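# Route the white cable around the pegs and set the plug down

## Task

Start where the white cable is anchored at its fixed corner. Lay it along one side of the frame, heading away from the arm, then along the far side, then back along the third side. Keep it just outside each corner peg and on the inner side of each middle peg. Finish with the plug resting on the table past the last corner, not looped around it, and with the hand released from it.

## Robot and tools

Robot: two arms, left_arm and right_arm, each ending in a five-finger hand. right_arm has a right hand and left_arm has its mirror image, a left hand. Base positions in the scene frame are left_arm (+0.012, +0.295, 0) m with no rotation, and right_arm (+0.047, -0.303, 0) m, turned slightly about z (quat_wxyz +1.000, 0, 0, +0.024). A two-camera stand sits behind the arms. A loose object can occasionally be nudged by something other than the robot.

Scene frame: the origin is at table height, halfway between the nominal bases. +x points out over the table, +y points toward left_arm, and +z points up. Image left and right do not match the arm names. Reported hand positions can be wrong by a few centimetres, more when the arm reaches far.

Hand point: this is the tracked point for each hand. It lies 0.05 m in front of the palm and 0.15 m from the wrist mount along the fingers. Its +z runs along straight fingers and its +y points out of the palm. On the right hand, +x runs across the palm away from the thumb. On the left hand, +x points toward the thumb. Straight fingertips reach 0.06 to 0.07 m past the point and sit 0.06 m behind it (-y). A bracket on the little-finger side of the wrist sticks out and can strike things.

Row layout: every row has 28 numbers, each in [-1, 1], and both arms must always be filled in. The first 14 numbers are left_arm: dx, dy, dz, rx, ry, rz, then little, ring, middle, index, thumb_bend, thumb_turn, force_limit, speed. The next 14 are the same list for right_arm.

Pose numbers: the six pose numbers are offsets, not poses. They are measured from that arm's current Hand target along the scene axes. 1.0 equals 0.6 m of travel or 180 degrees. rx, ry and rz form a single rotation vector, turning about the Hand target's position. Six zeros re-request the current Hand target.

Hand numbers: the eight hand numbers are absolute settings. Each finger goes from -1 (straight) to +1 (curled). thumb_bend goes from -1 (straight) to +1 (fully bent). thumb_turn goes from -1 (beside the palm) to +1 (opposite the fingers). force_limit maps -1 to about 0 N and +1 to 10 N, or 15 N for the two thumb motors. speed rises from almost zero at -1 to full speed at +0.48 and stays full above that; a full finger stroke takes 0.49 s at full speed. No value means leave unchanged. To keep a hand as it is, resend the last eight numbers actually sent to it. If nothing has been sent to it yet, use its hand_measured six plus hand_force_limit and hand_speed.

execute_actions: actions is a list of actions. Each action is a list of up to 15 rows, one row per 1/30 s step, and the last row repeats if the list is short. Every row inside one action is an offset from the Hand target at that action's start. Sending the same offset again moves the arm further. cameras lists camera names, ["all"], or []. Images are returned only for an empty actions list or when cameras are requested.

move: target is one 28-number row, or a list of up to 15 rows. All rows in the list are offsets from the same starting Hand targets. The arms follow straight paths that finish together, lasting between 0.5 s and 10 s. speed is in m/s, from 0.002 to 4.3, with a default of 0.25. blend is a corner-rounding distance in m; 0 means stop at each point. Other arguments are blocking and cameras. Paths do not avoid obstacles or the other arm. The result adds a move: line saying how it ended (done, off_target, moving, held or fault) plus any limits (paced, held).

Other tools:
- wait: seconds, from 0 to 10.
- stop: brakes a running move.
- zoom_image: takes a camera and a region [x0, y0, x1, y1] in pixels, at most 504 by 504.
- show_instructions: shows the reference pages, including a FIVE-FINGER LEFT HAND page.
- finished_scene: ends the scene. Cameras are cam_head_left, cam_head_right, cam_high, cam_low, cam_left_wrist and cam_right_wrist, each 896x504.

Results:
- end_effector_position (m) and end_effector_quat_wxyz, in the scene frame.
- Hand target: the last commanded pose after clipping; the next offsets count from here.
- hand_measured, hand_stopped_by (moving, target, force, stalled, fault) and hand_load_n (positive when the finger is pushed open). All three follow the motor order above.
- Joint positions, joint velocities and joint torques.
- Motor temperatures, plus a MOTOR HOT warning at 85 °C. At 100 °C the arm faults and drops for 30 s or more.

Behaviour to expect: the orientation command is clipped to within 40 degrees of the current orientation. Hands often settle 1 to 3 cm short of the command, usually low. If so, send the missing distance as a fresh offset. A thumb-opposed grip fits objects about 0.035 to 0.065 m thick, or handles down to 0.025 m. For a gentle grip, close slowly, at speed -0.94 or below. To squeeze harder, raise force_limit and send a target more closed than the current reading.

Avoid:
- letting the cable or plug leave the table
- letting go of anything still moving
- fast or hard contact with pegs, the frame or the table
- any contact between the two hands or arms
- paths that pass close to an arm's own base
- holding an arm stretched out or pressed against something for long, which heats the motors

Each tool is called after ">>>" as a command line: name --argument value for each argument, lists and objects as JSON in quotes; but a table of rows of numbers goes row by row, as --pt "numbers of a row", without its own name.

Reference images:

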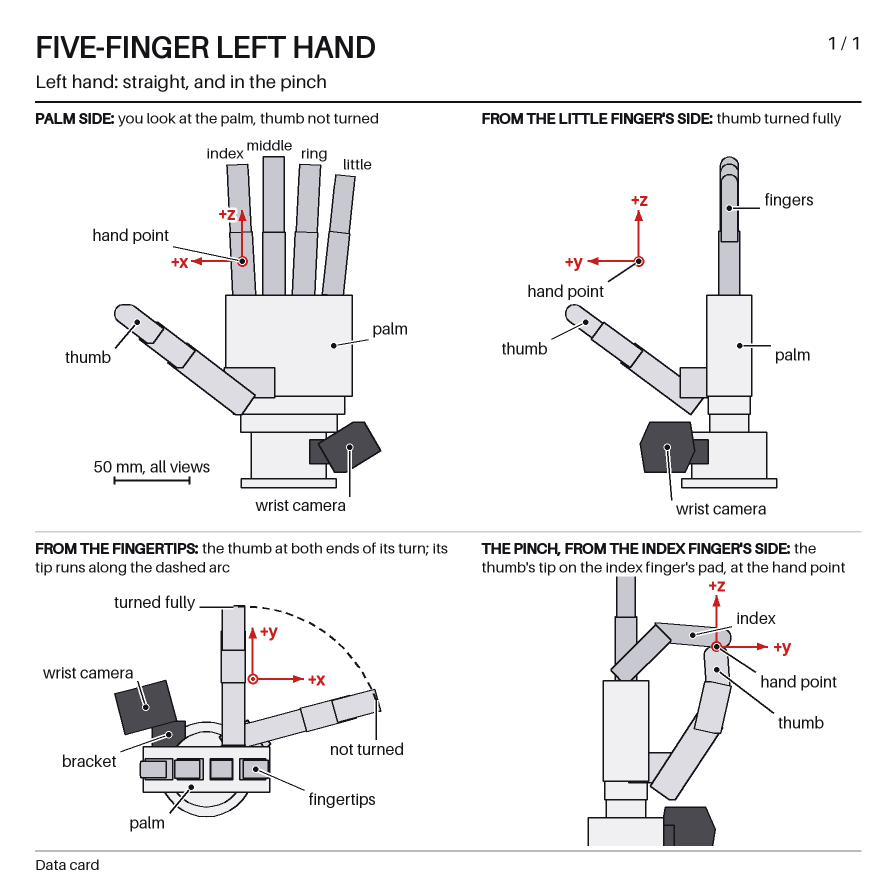

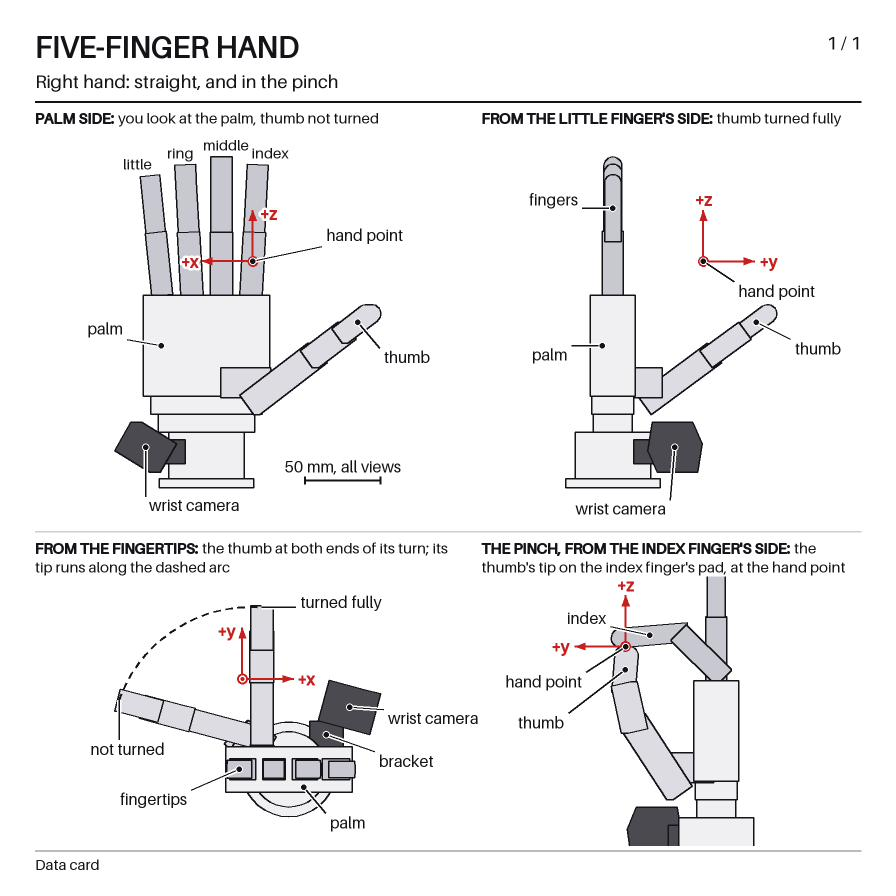

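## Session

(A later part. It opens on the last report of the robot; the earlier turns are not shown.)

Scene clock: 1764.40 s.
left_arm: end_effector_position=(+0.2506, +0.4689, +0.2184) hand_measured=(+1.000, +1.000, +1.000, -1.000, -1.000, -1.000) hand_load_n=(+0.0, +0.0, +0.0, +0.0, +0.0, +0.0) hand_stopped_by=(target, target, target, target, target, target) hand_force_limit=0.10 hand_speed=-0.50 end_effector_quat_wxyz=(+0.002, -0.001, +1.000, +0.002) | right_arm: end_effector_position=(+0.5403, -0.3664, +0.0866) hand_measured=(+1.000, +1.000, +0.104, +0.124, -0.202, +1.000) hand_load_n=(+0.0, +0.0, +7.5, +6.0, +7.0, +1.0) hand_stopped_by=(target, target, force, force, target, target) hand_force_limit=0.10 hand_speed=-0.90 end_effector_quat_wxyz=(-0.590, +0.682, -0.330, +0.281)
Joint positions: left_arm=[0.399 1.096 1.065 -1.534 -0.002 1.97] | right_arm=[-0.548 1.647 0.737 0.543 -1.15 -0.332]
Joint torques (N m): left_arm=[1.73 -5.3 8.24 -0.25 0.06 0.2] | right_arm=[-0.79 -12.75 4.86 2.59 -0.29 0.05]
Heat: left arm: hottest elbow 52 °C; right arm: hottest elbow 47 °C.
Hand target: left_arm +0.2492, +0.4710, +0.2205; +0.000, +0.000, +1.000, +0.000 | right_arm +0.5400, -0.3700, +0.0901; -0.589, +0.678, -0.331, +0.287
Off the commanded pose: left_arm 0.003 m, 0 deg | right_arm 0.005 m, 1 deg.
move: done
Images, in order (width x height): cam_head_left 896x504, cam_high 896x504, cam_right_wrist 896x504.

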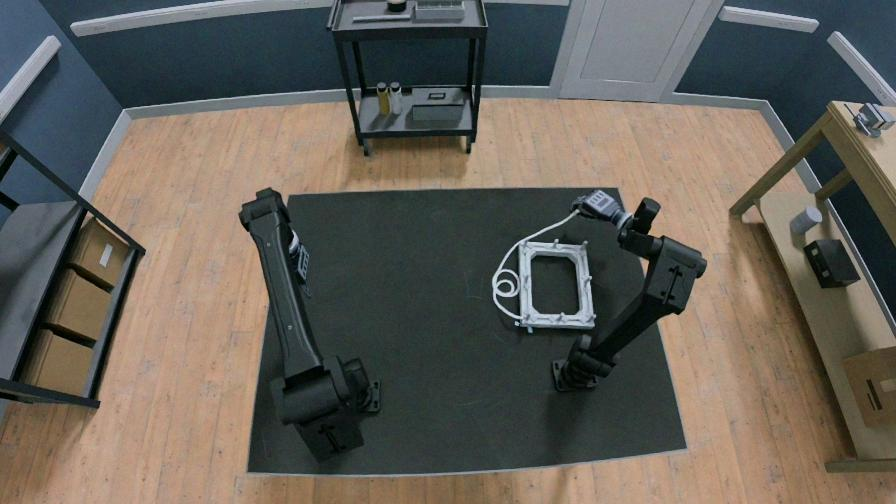

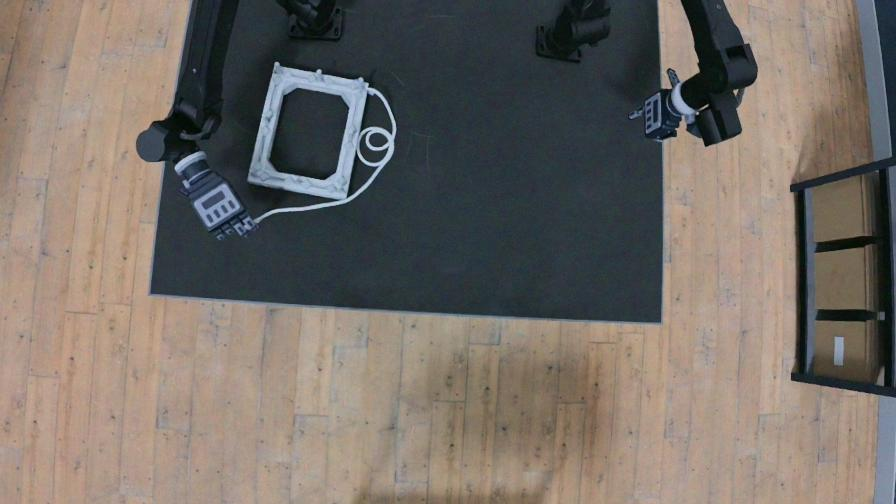

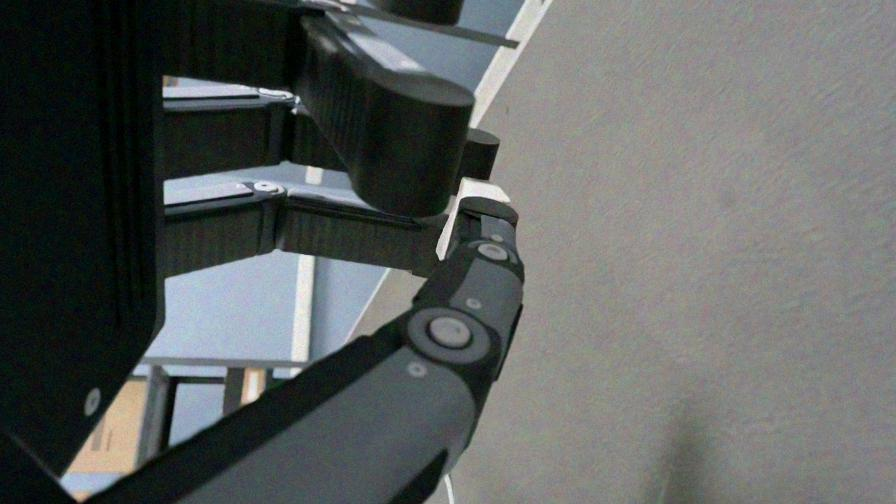

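>>> move --target '[0,0,0,0,0,0,1,1,1,-1,-1,-1,0.1,-0.5,-0.0083,-0.16,0,0,0,-0.1833,1,1,0.5,0.5,-0.2,1,0.1,-0.9]' --speed 0.1 --cameras '["cam_head_left","cam_high"]'

>>> zoom_image --camera "cam_head_left" --region '[470, 180, 650, 340]'

Scene clock: 1778.70 s.
left_arm: end_effector_position=(+0.2506, +0.4689, +0.2184) hand_measured=(+1.000, +1.000, +1.000, -1.000, -1.000, -1.000) hand_load_n=(+0.0, +0.0, +0.0, +0.0, -0.5, +0.0) hand_stopped_by=(target, target, target, target, target, target) hand_force_limit=0.10 hand_speed=-0.50 end_effector_quat_wxyz=(+0.002, -0.001, +1.000, +0.002) | right_arm: end_effector_position=(+0.5360, -0.4613, +0.0845) hand_measured=(+1.000, +1.000, +0.104, +0.124, -0.202, +1.000) hand_load_n=(+0.0, +0.0, +7.5, +6.0, +7.0, +0.5) hand_stopped_by=(target, target, force, force, target, target) hand_force_limit=0.10 hand_speed=-0.90 end_effector_quat_wxyz=(-0.483, +0.563, -0.511, +0.435)
Joint positions: left_arm=[0.399 1.096 1.065 -1.534 -0.002 1.97] | right_arm=[-0.636 1.577 0.586 0.789 -0.679 -0.125]
Joint torques (N m): left_arm=[1.73 -5.25 8.24 -0.25 0.06 0.2] | right_arm=[-1.38 -10.81 4.55 2.84 -0.07 0.05]
Heat: left arm: hottest elbow 52 °C; right arm: hottest elbow 46 °C.
Hand target: left_arm +0.2492, +0.4710, +0.2205; +0.000, +0.000, +1.000, +0.000 | right_arm +0.5350, -0.4660, +0.0900; -0.483, +0.556, -0.510, +0.443
Off the commanded pose: left_arm 0.003 m, 0 deg | right_arm 0.007 m, 1 deg.
move: done
Images, in order (width x height): cam_head_left 896x504, cam_high 896x504.

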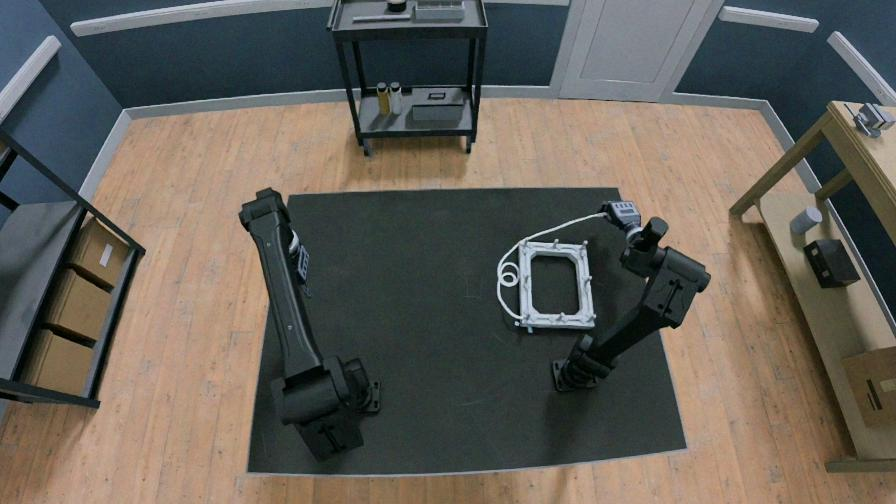

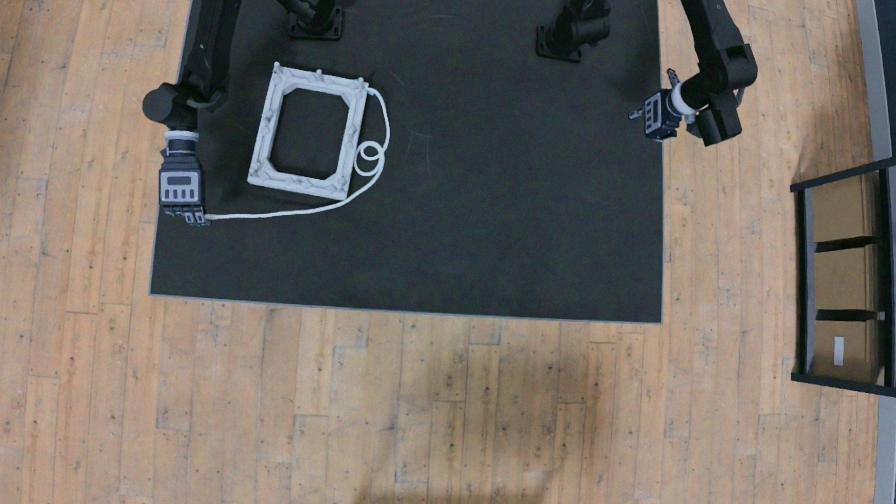

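Scaled by 2.800 from the camera's 896x504 image, which has a finer 1280x720 frame.

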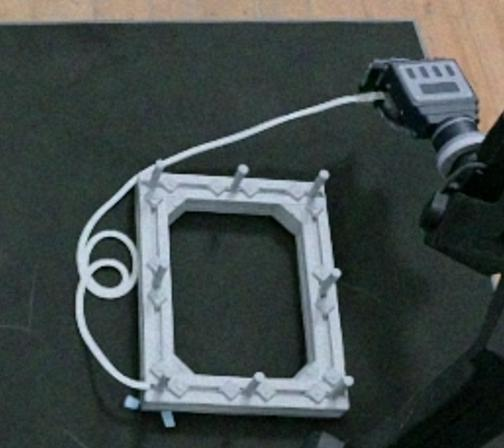

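>>> move --target '[0,0,0,0,0,0,1,1,1,-1,-1,-1,0.1,-0.5,0.1417,0.0767,0.03,0,0,0.1389,1,1,0.5,0.5,-0.2,1,0.1,-0.9]' --speed 0.06 --cameras '["cam_head_left","cam_high"]'

>>> zoom_image --camera "cam_head_left" --region '[470, 180, 650, 340]'

Scene clock: 1835.20 s.
left_arm: end_effector_position=(+0.2506, +0.4689, +0.2184) hand_measured=(+1.000, +1.000, +1.000, -1.000, -1.000, -1.000) hand_load_n=(+0.0, +0.0, +0.0, +0.0, +0.0, +0.0) hand_stopped_by=(target, target, target, target, target, target) hand_force_limit=0.10 hand_speed=-0.50 end_effector_quat_wxyz=(+0.002, -0.001, +1.000, +0.002) | right_arm: end_effector_position=(+0.6080, -0.4184, +0.1059) hand_measured=(+1.000, +1.000, +0.104, +0.124, -0.202, +1.000) hand_load_n=(+0.0, +0.0, +7.5, +6.0, +7.0, +0.5) hand_stopped_by=(target, target, force, force, target, target) hand_force_limit=0.10 hand_speed=-0.90 end_effector_quat_wxyz=(-0.568, +0.649, -0.387, +0.325)
Joint positions: left_arm=[0.399 1.096 1.065 -1.534 -0.002 1.97] | right_arm=[-0.558 1.728 0.9 0.557 -1.007 -0.213]
Joint torques (N m): left_arm=[1.73 -5.25 8.24 -0.24 0.05 0.2] | right_arm=[0.15 -12.69 8.32 1.62 -0.37 -0.15]
Motor temperatures (°C): left_arm=[30 33 52 28 28 30] | right_arm=[30 33 45 29 30 28]
Heat: left arm: hottest elbow 52 °C; right arm: hottest elbow 45 °C.
Hand target: left_arm +0.2492, +0.4710, +0.2205; +0.000, +0.000, +1.000, +0.000 | right_arm +0.6200, -0.4201, +0.1081; -0.568, +0.654, -0.378, +0.328
Off the commanded pose: left_arm 0.003 m, 0 deg | right_arm 0.012 m, 1 deg.
move: off_target (right_arm)
Images, in order (width x height): cam_head_left 896x504, cam_high 896x504.

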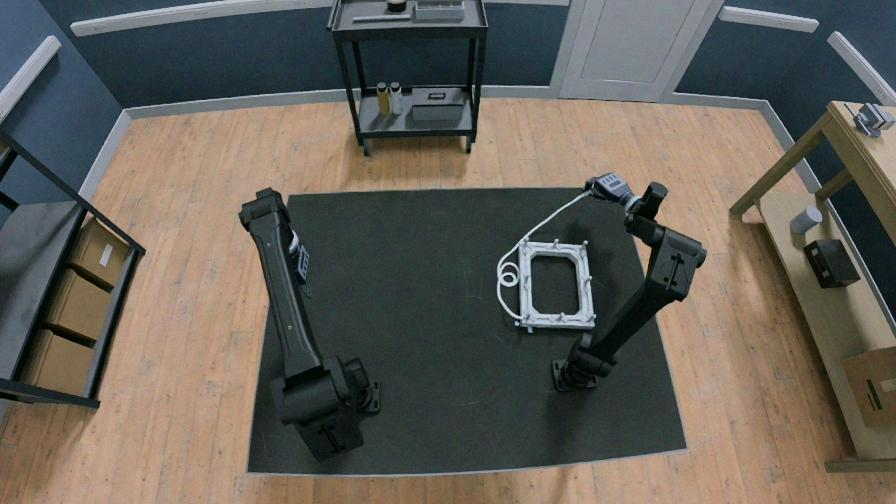

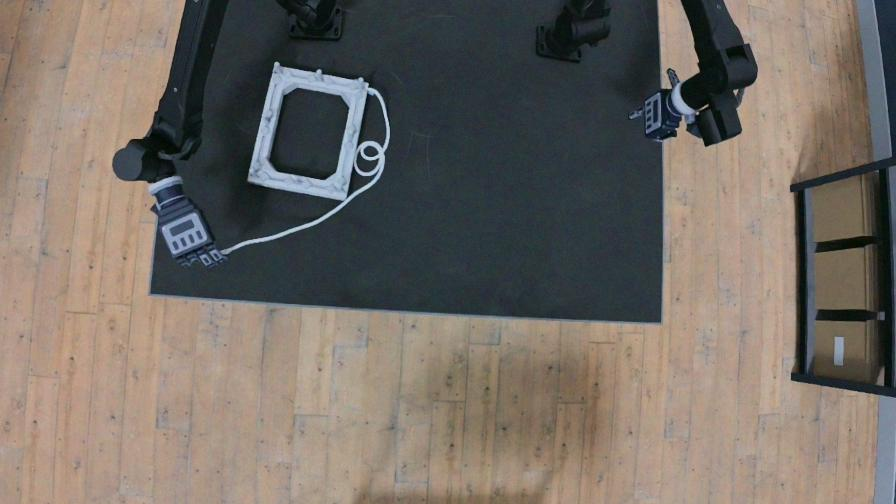

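Scaled by 2.800 from the camera's 896x504 image, which has a finer 1280x720 frame.

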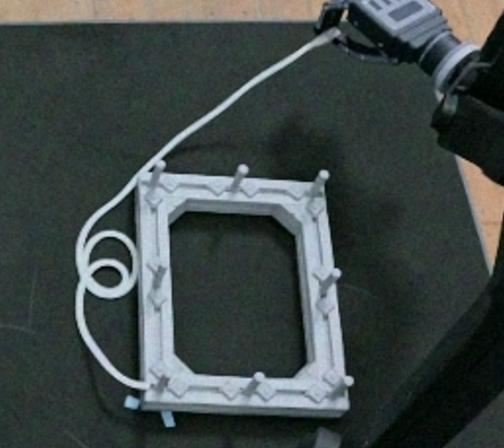

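>>> move --target '[0,0,0,0,0,0,1,1,1,-1,-1,-1,0.1,-0.5,0.1,-0.02,0.0333,0,0,0.0278,1,1,0.5,0.5,-0.2,1,0.1,-0.9]' --speed 0.05 --cameras '["cam_head_left","cam_high"]'

>>> zoom_image --camera "cam_head_left" --region '[470, 180, 650, 340]'

Scene clock: 1841.77 s.
left_arm: end_effector_position=(+0.2506, +0.4689, +0.2184) hand_measured=(+1.000, +1.000, +1.000, -1.000, -1.000, -1.000) hand_load_n=(+0.0, +0.0, -0.5, +0.0, +0.0, +0.0) hand_stopped_by=(target, target, target, target, target, target) hand_force_limit=0.10 hand_speed=-0.50 end_effector_quat_wxyz=(+0.002, -0.001, +1.000, +0.002) | right_arm: end_effector_position=(+0.6674, -0.4310, +0.1258) hand_measured=(+1.000, +1.000, +0.104, +0.124, -0.202, +1.000) hand_load_n=(+0.0, +0.0, +7.5, +6.0, +7.0, +0.5) hand_stopped_by=(target, target, force, force, target, target) hand_force_limit=0.10 hand_speed=-0.90 end_effector_quat_wxyz=(-0.582, +0.665, -0.359, +0.300)
Joint positions: left_arm=[0.399 1.096 1.065 -1.534 -0.002 1.97] | right_arm=[-0.535 1.836 1.144 0.389 -1.068 -0.247]
Joint torques (N m): left_arm=[1.73 -5.25 8.24 -0.25 0.06 0.2] | right_arm=[-0.91 -14.1 8.81 1.16 -0.4 -0.17]
Heat: left arm: hottest elbow 52 °C; right arm: hottest elbow 46 °C.
Hand target: left_arm +0.2492, +0.4710, +0.2205; +0.000, +0.000, +1.000, +0.000 | right_arm +0.6800, -0.4321, +0.1280; -0.582, +0.670, -0.349, +0.303
Off the commanded pose: left_arm 0.003 m, 0 deg | right_arm 0.013 m, 1 deg.
move: off_target (right_arm)
Images, in order (width x height): cam_head_left 896x504, cam_high 896x504.

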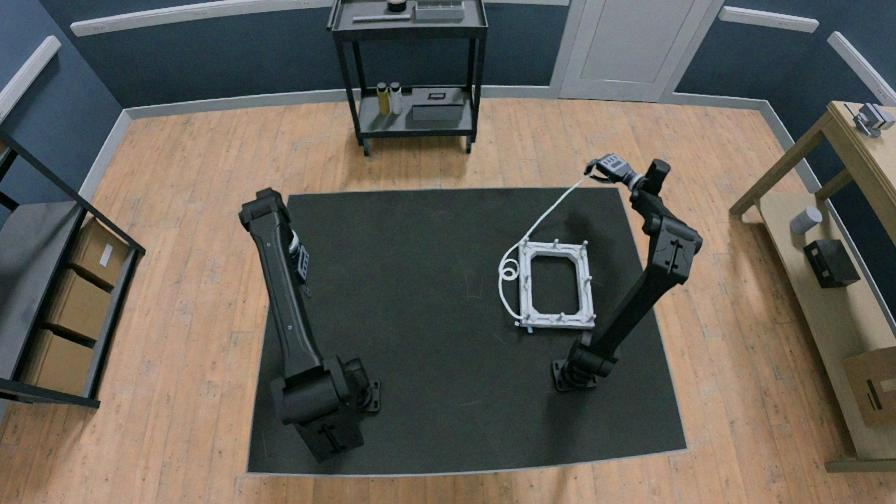

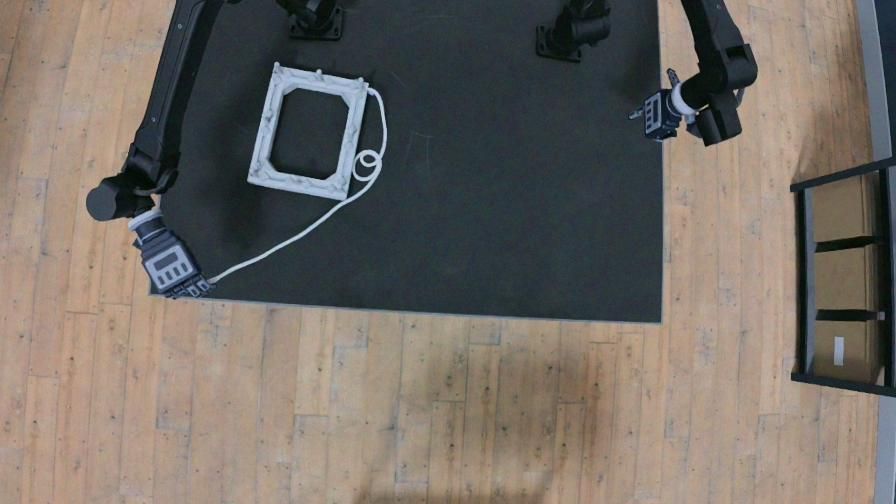

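Scaled by 2.800 from the camera's 896x504 image, which has a finer 1280x720 frame.

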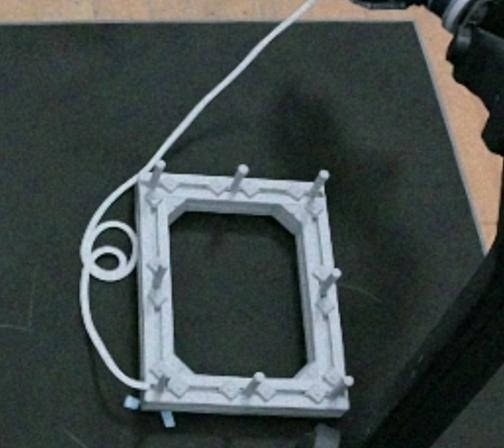

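>>> move --target '[0,0,0,0,0,0,1,1,1,-1,-1,-1,0.1,-0.5,-0.025,-0.18,-0.0133,0,0,-0.0167,1,1,0.5,0.5,-0.2,1,0.1,-0.9]' --speed 0.05 --cameras '["cam_head_left","cam_high"]'

>>> zoom_image --camera "cam_head_left" --region '[470, 180, 650, 340]'

Scene clock: 1865.07 s.
left_arm: end_effector_position=(+0.2506, +0.4689, +0.2184) hand_measured=(+1.000, +1.000, +1.000, -1.000, -1.000, -1.000) hand_load_n=(+0.0, +0.0, +0.0, +0.0, +0.0, +0.0) hand_stopped_by=(target, target, target, target, target, target) hand_force_limit=0.10 hand_speed=-0.50 end_effector_quat_wxyz=(+0.002, -0.001, +1.000, +0.002) | right_arm: end_effector_position=(+0.6564, -0.5279, +0.1186) hand_measured=(+1.000, +1.000, +0.104, +0.124, -0.202, +1.000) hand_load_n=(+0.0, +0.0, +7.5, +6.0, +7.0, +0.5) hand_stopped_by=(target, target, force, force, target, target) hand_force_limit=0.10 hand_speed=-0.90 end_effector_quat_wxyz=(-0.576, +0.658, -0.371, +0.310)
Joint positions: left_arm=[0.399 1.096 1.065 -1.534 -0.002 1.97] | right_arm=[-0.687 1.917 1.268 0.269 -1.176 -0.334]
Joint torques (N m): left_arm=[1.73 -5.3 8.23 -0.25 0.05 0.2] | right_arm=[-0.85 -15.56 8.85 1.24 -0.42 -0.26]
Heat: left arm: hottest elbow 52 °C; right arm: hottest elbow 48 °C.
Hand target: left_arm +0.2492, +0.4710, +0.2205; +0.000, +0.000, +1.000, +0.000 | right_arm +0.6650, -0.5399, +0.1199; -0.573, +0.660, -0.367, +0.318
Off the commanded pose: left_arm 0.003 m, 0 deg | right_arm 0.015 m, 1 deg.
move: off_target (right_arm)
Images, in order (width x height): cam_head_left 896x504, cam_high 896x504.

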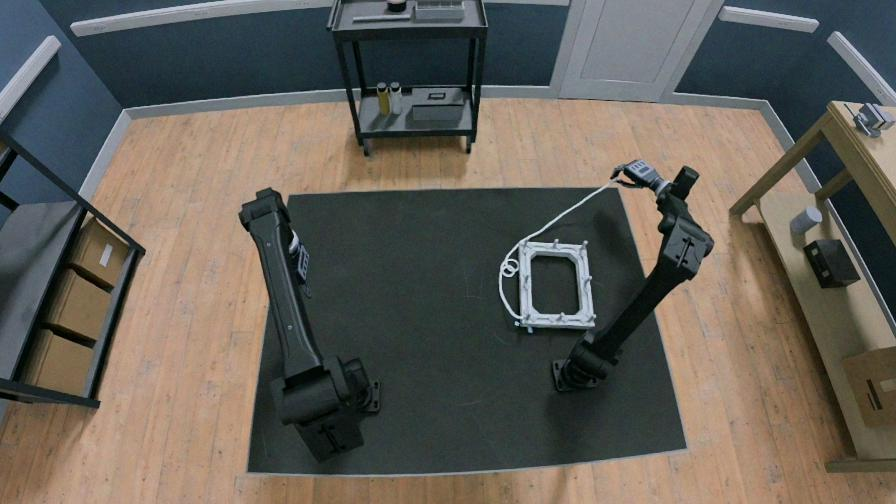

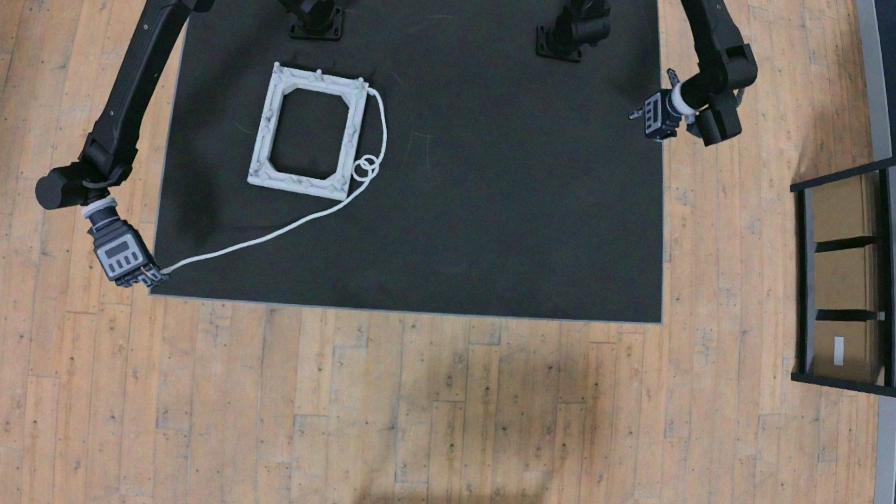

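Scaled by 2.800 from the camera's 896x504 image, which has a finer 1280x720 frame.

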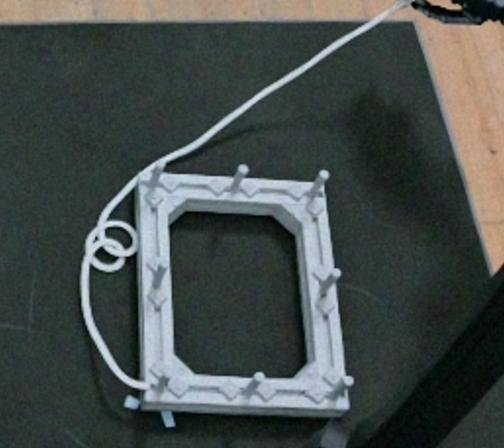

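>>> move --pt "0 0 0 0 0 0 1 1 1 -1 -1 -1 0.1 -0.5 -0.1417 -0.0167 -0.0333 0 0 -0.1222 1 1 0.5 0.5 -0.2 1 0.1 -0.9" --pt "0 0 0 0 0 0 1 1 1 -1 -1 -1 0.1 -0.5 -0.3083 0.0167 -0.05 0 0 -0.2333 1 1 0.5 0.5 -0.2 1 0.1 -0.9" --pt "0 0 0 0 0 0 1 1 1 -1 -1 -1 0.1 -0.5 -0.4417 0.0333 -0.05 0 0 -0.2889 1 1 0.5 0.5 -0.2 1 0.1 -0.9" --speed 0.1 --blend 0.03 --cameras '["cam_head_left","cam_high","cam_right_wrist"]'

>>> zoom_image --camera "cam_head_left" --region '[470, 180, 650, 340]'

Scene clock: 1916.97 s.
left_arm: end_effector_position=(+0.2506, +0.4689, +0.2184) hand_measured=(+1.000, +1.000, +1.000, -1.000, -1.000, -1.000) hand_load_n=(+0.5, +0.0, +0.0, +0.0, +0.0, +0.0) hand_stopped_by=(target, target, target, target, target, target) hand_force_limit=0.10 hand_speed=-0.50 end_effector_quat_wxyz=(+0.002, -0.001, +1.000, +0.002) | right_arm: end_effector_position=(+0.4028, -0.5181, +0.0883) hand_measured=(+1.000, +1.000, +0.104, +0.124, -0.202, +1.000) hand_load_n=(+0.0, +0.0, +7.5, +6.0, +7.0, +1.0) hand_stopped_by=(target, target, force, force, target, target) hand_force_limit=0.10 hand_speed=-0.90 end_effector_quat_wxyz=(+0.376, -0.440, +0.615, -0.535)
Joint positions: left_arm=[0.399 1.096 1.065 -1.534 -0.002 1.97] | right_arm=[-0.86 1.277 0.262 0.852 -0.469 -0.082]
Joint torques (N m): left_arm=[1.73 -5.25 8.24 -0.25 0.05 0.2] | right_arm=[-1.79 -6.18 4.21 2.19 -0.03 0.08]
Motor temperatures (°C): left_arm=[30 33 52 28 28 30] | right_arm=[30 36 50 29 30 28]
Heat: left arm: hottest elbow 52 °C; right arm: hottest elbow 50 °C.
Hand target: left_arm +0.2492, +0.4710, +0.2205; +0.000, +0.000, +1.000, +0.000 | right_arm +0.4000, -0.5200, +0.0899; +0.376, -0.433, +0.619, -0.537
Off the commanded pose: left_arm 0.003 m, 0 deg | right_arm 0.004 m, 1 deg.
move: done
Images, in order (width x height): cam_head_left 896x504, cam_high 896x504, cam_right_wrist 896x504.

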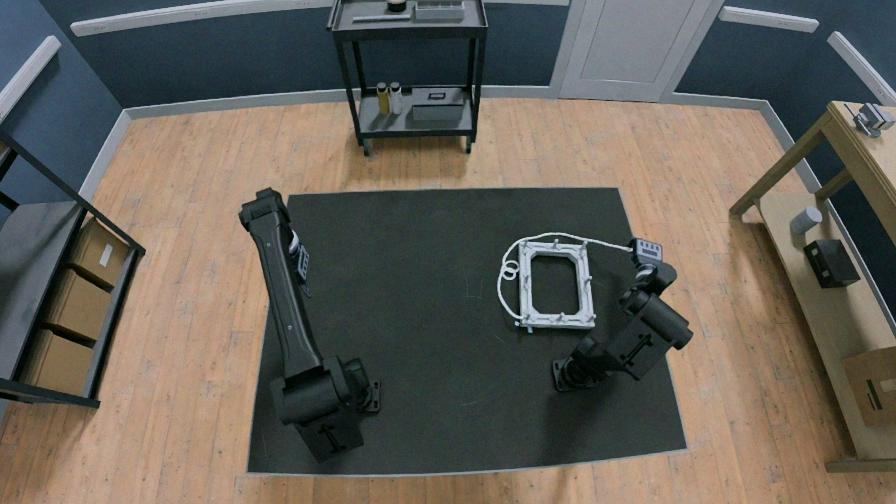

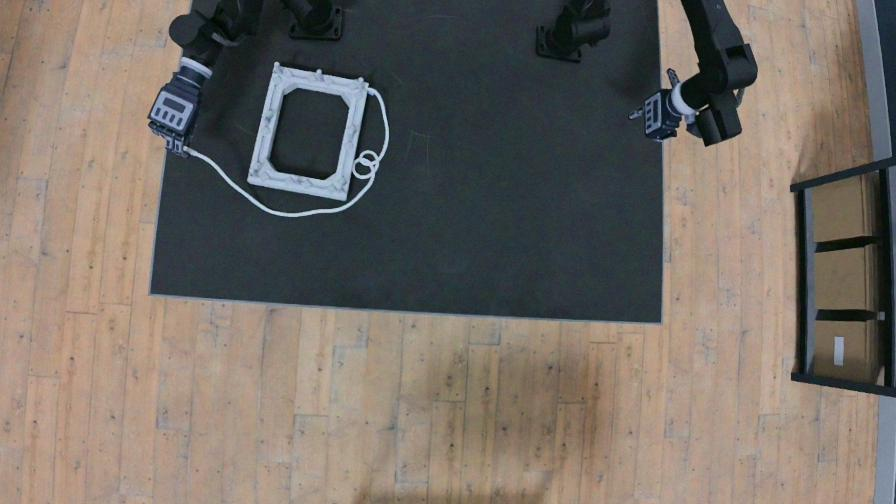

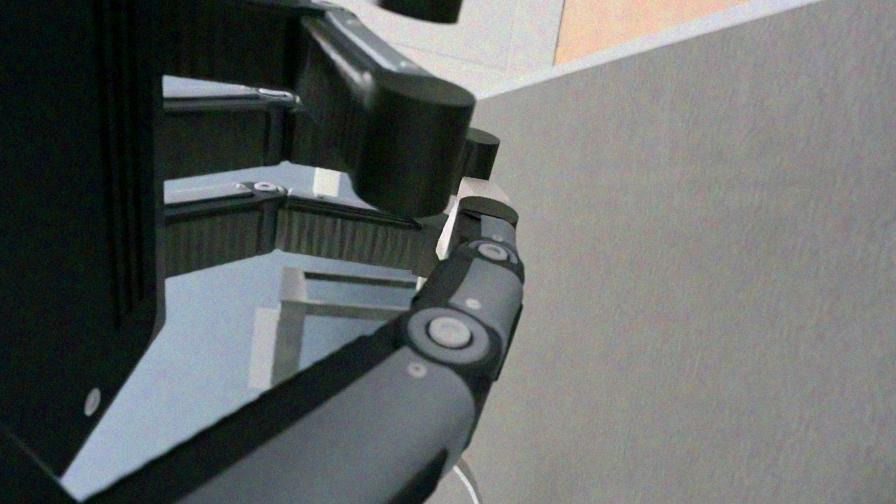

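Scaled by 2.800 from the camera's 896x504 image, which has a finer 1280x720 frame.

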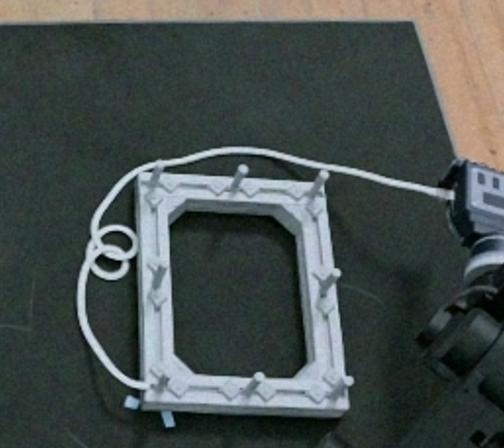

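>>> move --pt "0 0 0 0 0 0 1 1 1 -1 -1 -1 0.1 -0.5 -0.15 0.0333 0.025 0.0752 0.1613 -0.0541 1 1 0.5 0.5 -0.2 1 0.1 -0.9" --pt "0 0 0 0 0 0 1 1 1 -1 -1 -1 0.1 -0.5 -0.30 0.0333 0.042 0.1713 0.2690 -0.1271 1 1 0.5 0.5 -0.2 1 0.1 -0.9" --speed 0.1 --blend 0.03 --cameras '["cam_head_left","cam_high","cam_right_wrist","cam_head_right"]'

>>> zoom_image --camera "cam_head_left" --region '[470, 180, 650, 340]'

Scene clock: 1984.17 s.
left_arm: end_effector_position=(+0.2506, +0.4689, +0.2184) hand_measured=(+1.000, +1.000, +1.000, -1.000, -1.000, -1.000) hand_load_n=(+0.0, +0.0, +0.0, +0.0, +0.0, +0.0) hand_stopped_by=(target, target, target, target, target, target) hand_force_limit=0.10 hand_speed=-0.50 end_effector_quat_wxyz=(+0.002, -0.001, +1.000, +0.002) | right_arm: end_effector_position=(+0.2157, -0.4873, +0.0994) hand_measured=(+1.000, +1.000, +0.104, +0.124, -0.202, +1.000) hand_load_n=(+0.0, +0.0, +7.5, +7.0, +7.0, +1.5) hand_stopped_by=(target, target, force, force, target, target) hand_force_limit=0.10 hand_speed=-0.90 end_effector_quat_wxyz=(+0.084, -0.380, +0.902, -0.188)
Joint positions: left_arm=[0.399 1.096 1.065 -1.534 -0.002 1.97] | right_arm=[-1.022 0.88 0.624 -0.91 -0.088 -0.183]
Joint torques (N m): left_arm=[1.73 -5.25 8.24 -0.25 0.05 0.2] | right_arm=[-1.55 -1.67 10.19 0.43 0.06 -0.05]
Heat: left arm: hottest elbow 53 °C; right arm: hottest elbow 48 °C.
Hand target: left_arm +0.2492, +0.4710, +0.2205; +0.000, +0.000, +1.000, +0.000 | right_arm +0.2200, -0.5000, +0.1150; +0.083, -0.373, +0.902, -0.200
Off the commanded pose: left_arm 0.003 m, 0 deg | right_arm 0.021 m, 2 deg.
move: off_target (right_arm)
Images, in order (width x height): cam_head_left 896x504, cam_head_right 896x504, cam_high 896x504, cam_right_wrist 896x504.

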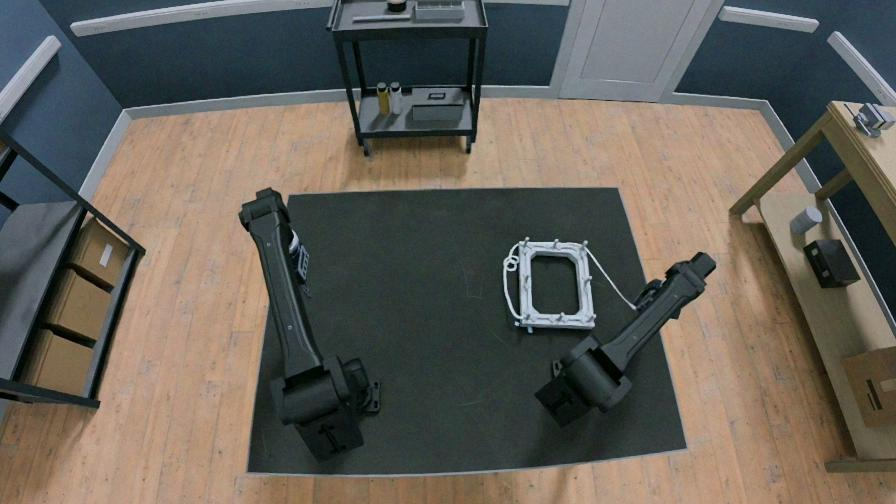

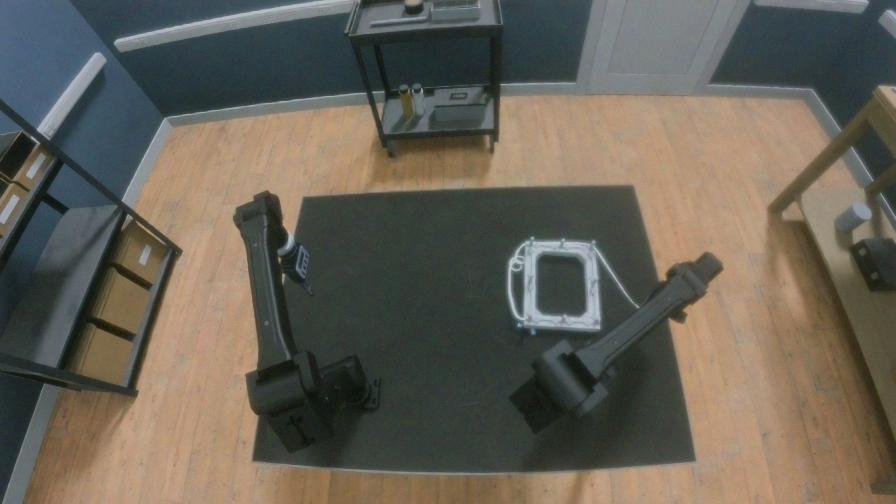

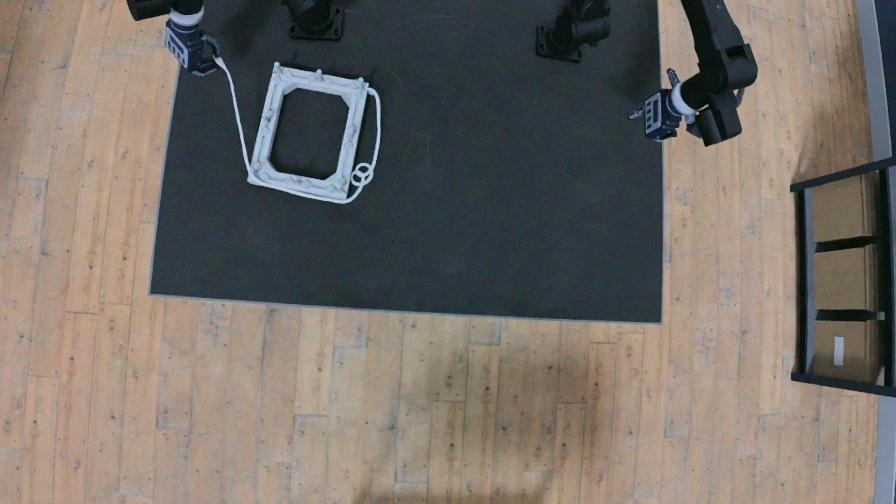

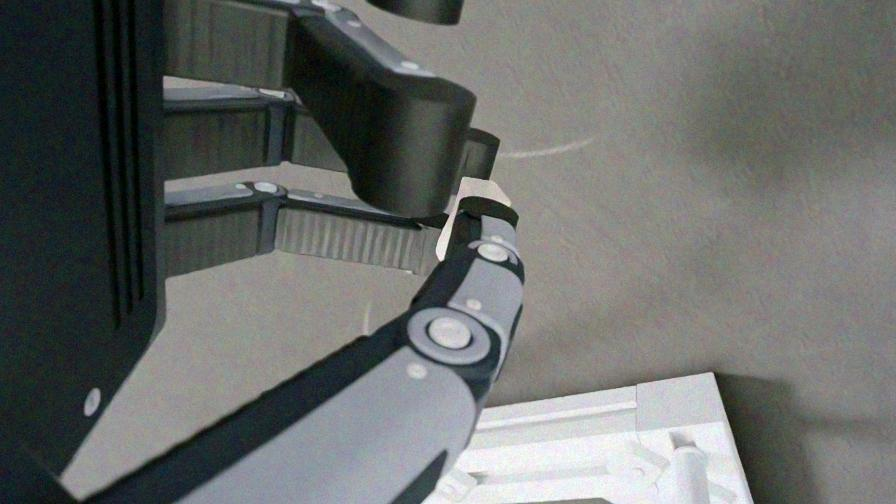

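Scaled by 2.800 from the camera's 896x504 image, which has a finer 1280x720 frame.

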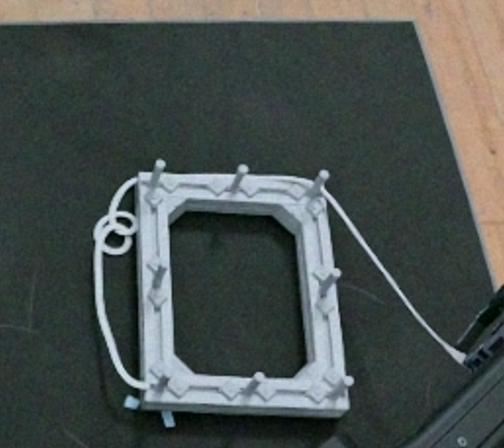

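>>> zoom_image --camera "cam_head_left" --region '[500, 230, 600, 290]'

>>> zoom_image --camera "cam_high" --region '[230, 50, 400, 220]'

Scaled by 5.040 from the camera's 896x504 image, which has a finer 1280x720 frame.

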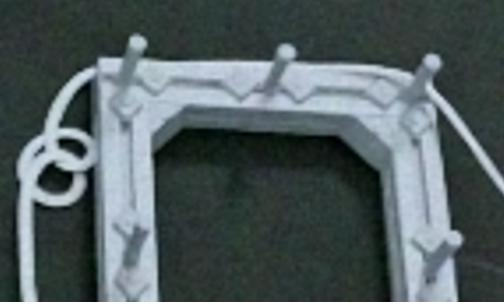

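Scaled by 2.965 from the camera's 896x504 image, which has a finer 1280x720 frame.

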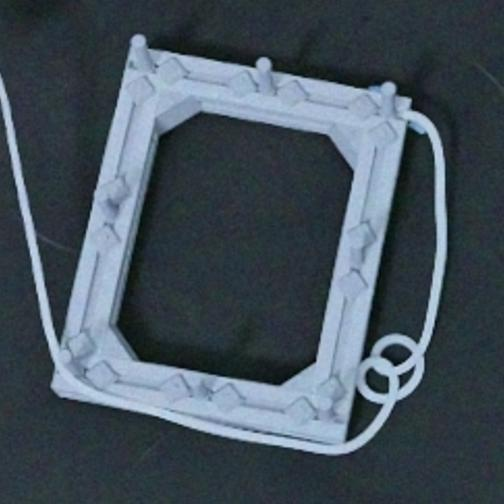

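>>> zoom_image --camera "cam_head_left" --region '[570, 232, 600, 262]'

>>> zoom_image --camera "cam_high" --region '[240, 155, 290, 205]'

>>> zoom_image --camera "cam_head_right" --region '[500, 225, 620, 345]'

Scaled by 16.800 from the camera's 896x504 image, which has a finer 1280x720 frame.

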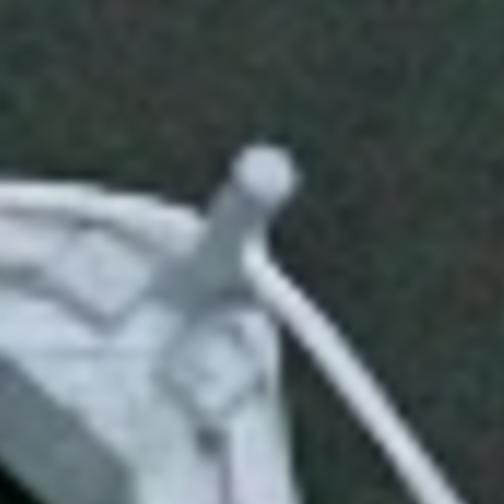

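Scaled by 10.080 from the camera's 896x504 image, which has a finer 1280x720 frame.

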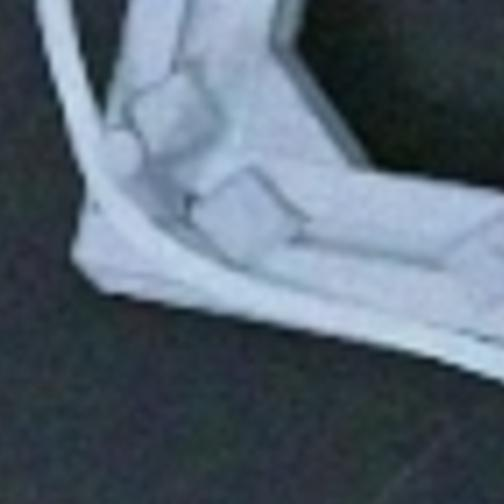

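Scaled by 4.200 from the camera's 896x504 image, which has a finer 1280x720 frame.

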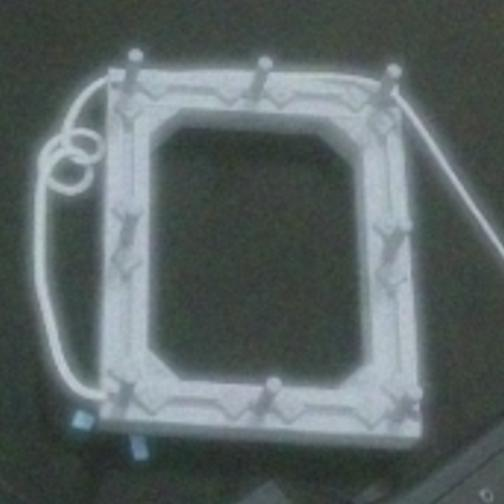

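>>> move --target '[0,0,0,0,0,0,1,1,1,-1,-1,-1,0.1,-0.5,-0.09,-0.06,0,0.0269,0.0199,-0.0566,1,1,0.5,0.5,-0.2,1,0.1,-0.9]' --speed 0.06 --cameras '["cam_head_left"]'

>>> zoom_image --camera "cam_head_left" --region '[490, 220, 650, 345]'

Scene clock: 2011.50 s.
left_arm: end_effector_position=(+0.2506, +0.4689, +0.2184) hand_measured=(+1.000, +1.000, +1.000, -1.000, -1.000, -1.000) hand_load_n=(+0.0, +0.0, +0.0, +0.0, +0.0, +0.0) hand_stopped_by=(target, target, target, target, target, target) hand_force_limit=0.10 hand_speed=-0.50 end_effector_quat_wxyz=(+0.002, -0.001, +1.000, +0.002) | right_arm: end_effector_position=(+0.1667, -0.5212, +0.1009) hand_measured=(+1.000, +1.000, +0.104, +0.124, -0.202, +1.000) hand_load_n=(+0.0, +0.0, +7.0, +7.0, +6.5, +1.5) hand_stopped_by=(target, target, force, force, target, target) hand_force_limit=0.10 hand_speed=-0.90 end_effector_quat_wxyz=(+0.056, -0.290, +0.944, -0.144)
Joint positions: left_arm=[0.399 1.096 1.065 -1.534 -0.002 1.97] | right_arm=[-1.256 0.975 0.689 -0.989 -0.093 -0.219]
Joint torques (N m): left_arm=[1.73 -5.25 8.23 -0.24 0.05 0.2] | right_arm=[-0.62 -2.96 9.95 0.61 0.1 -0.26]
Heat: left arm: hottest elbow 53 °C; right arm: hottest elbow 49 °C.
Hand target: left_arm +0.2492, +0.4710, +0.2205; +0.000, +0.000, +1.000, +0.000 | right_arm +0.1661, -0.5360, +0.1150; +0.052, -0.294, +0.942, -0.156
Off the commanded pose: left_arm 0.003 m, 0 deg | right_arm 0.020 m, 2 deg.
move: off_target (right_arm)
Images, in order (width x height): cam_head_left 896x504.

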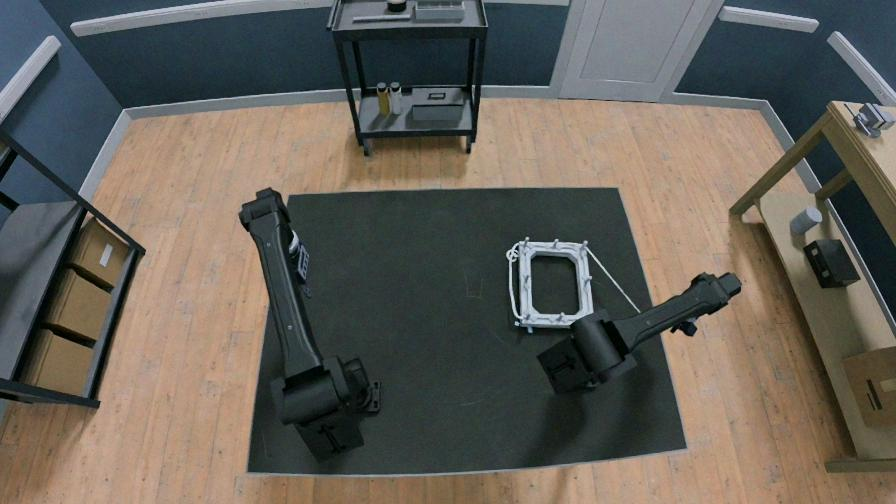

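Scaled by 3.150 from the camera's 896x504 image, which has a finer 1280x720 frame.

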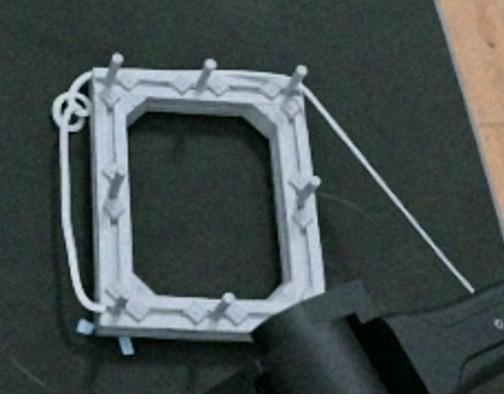

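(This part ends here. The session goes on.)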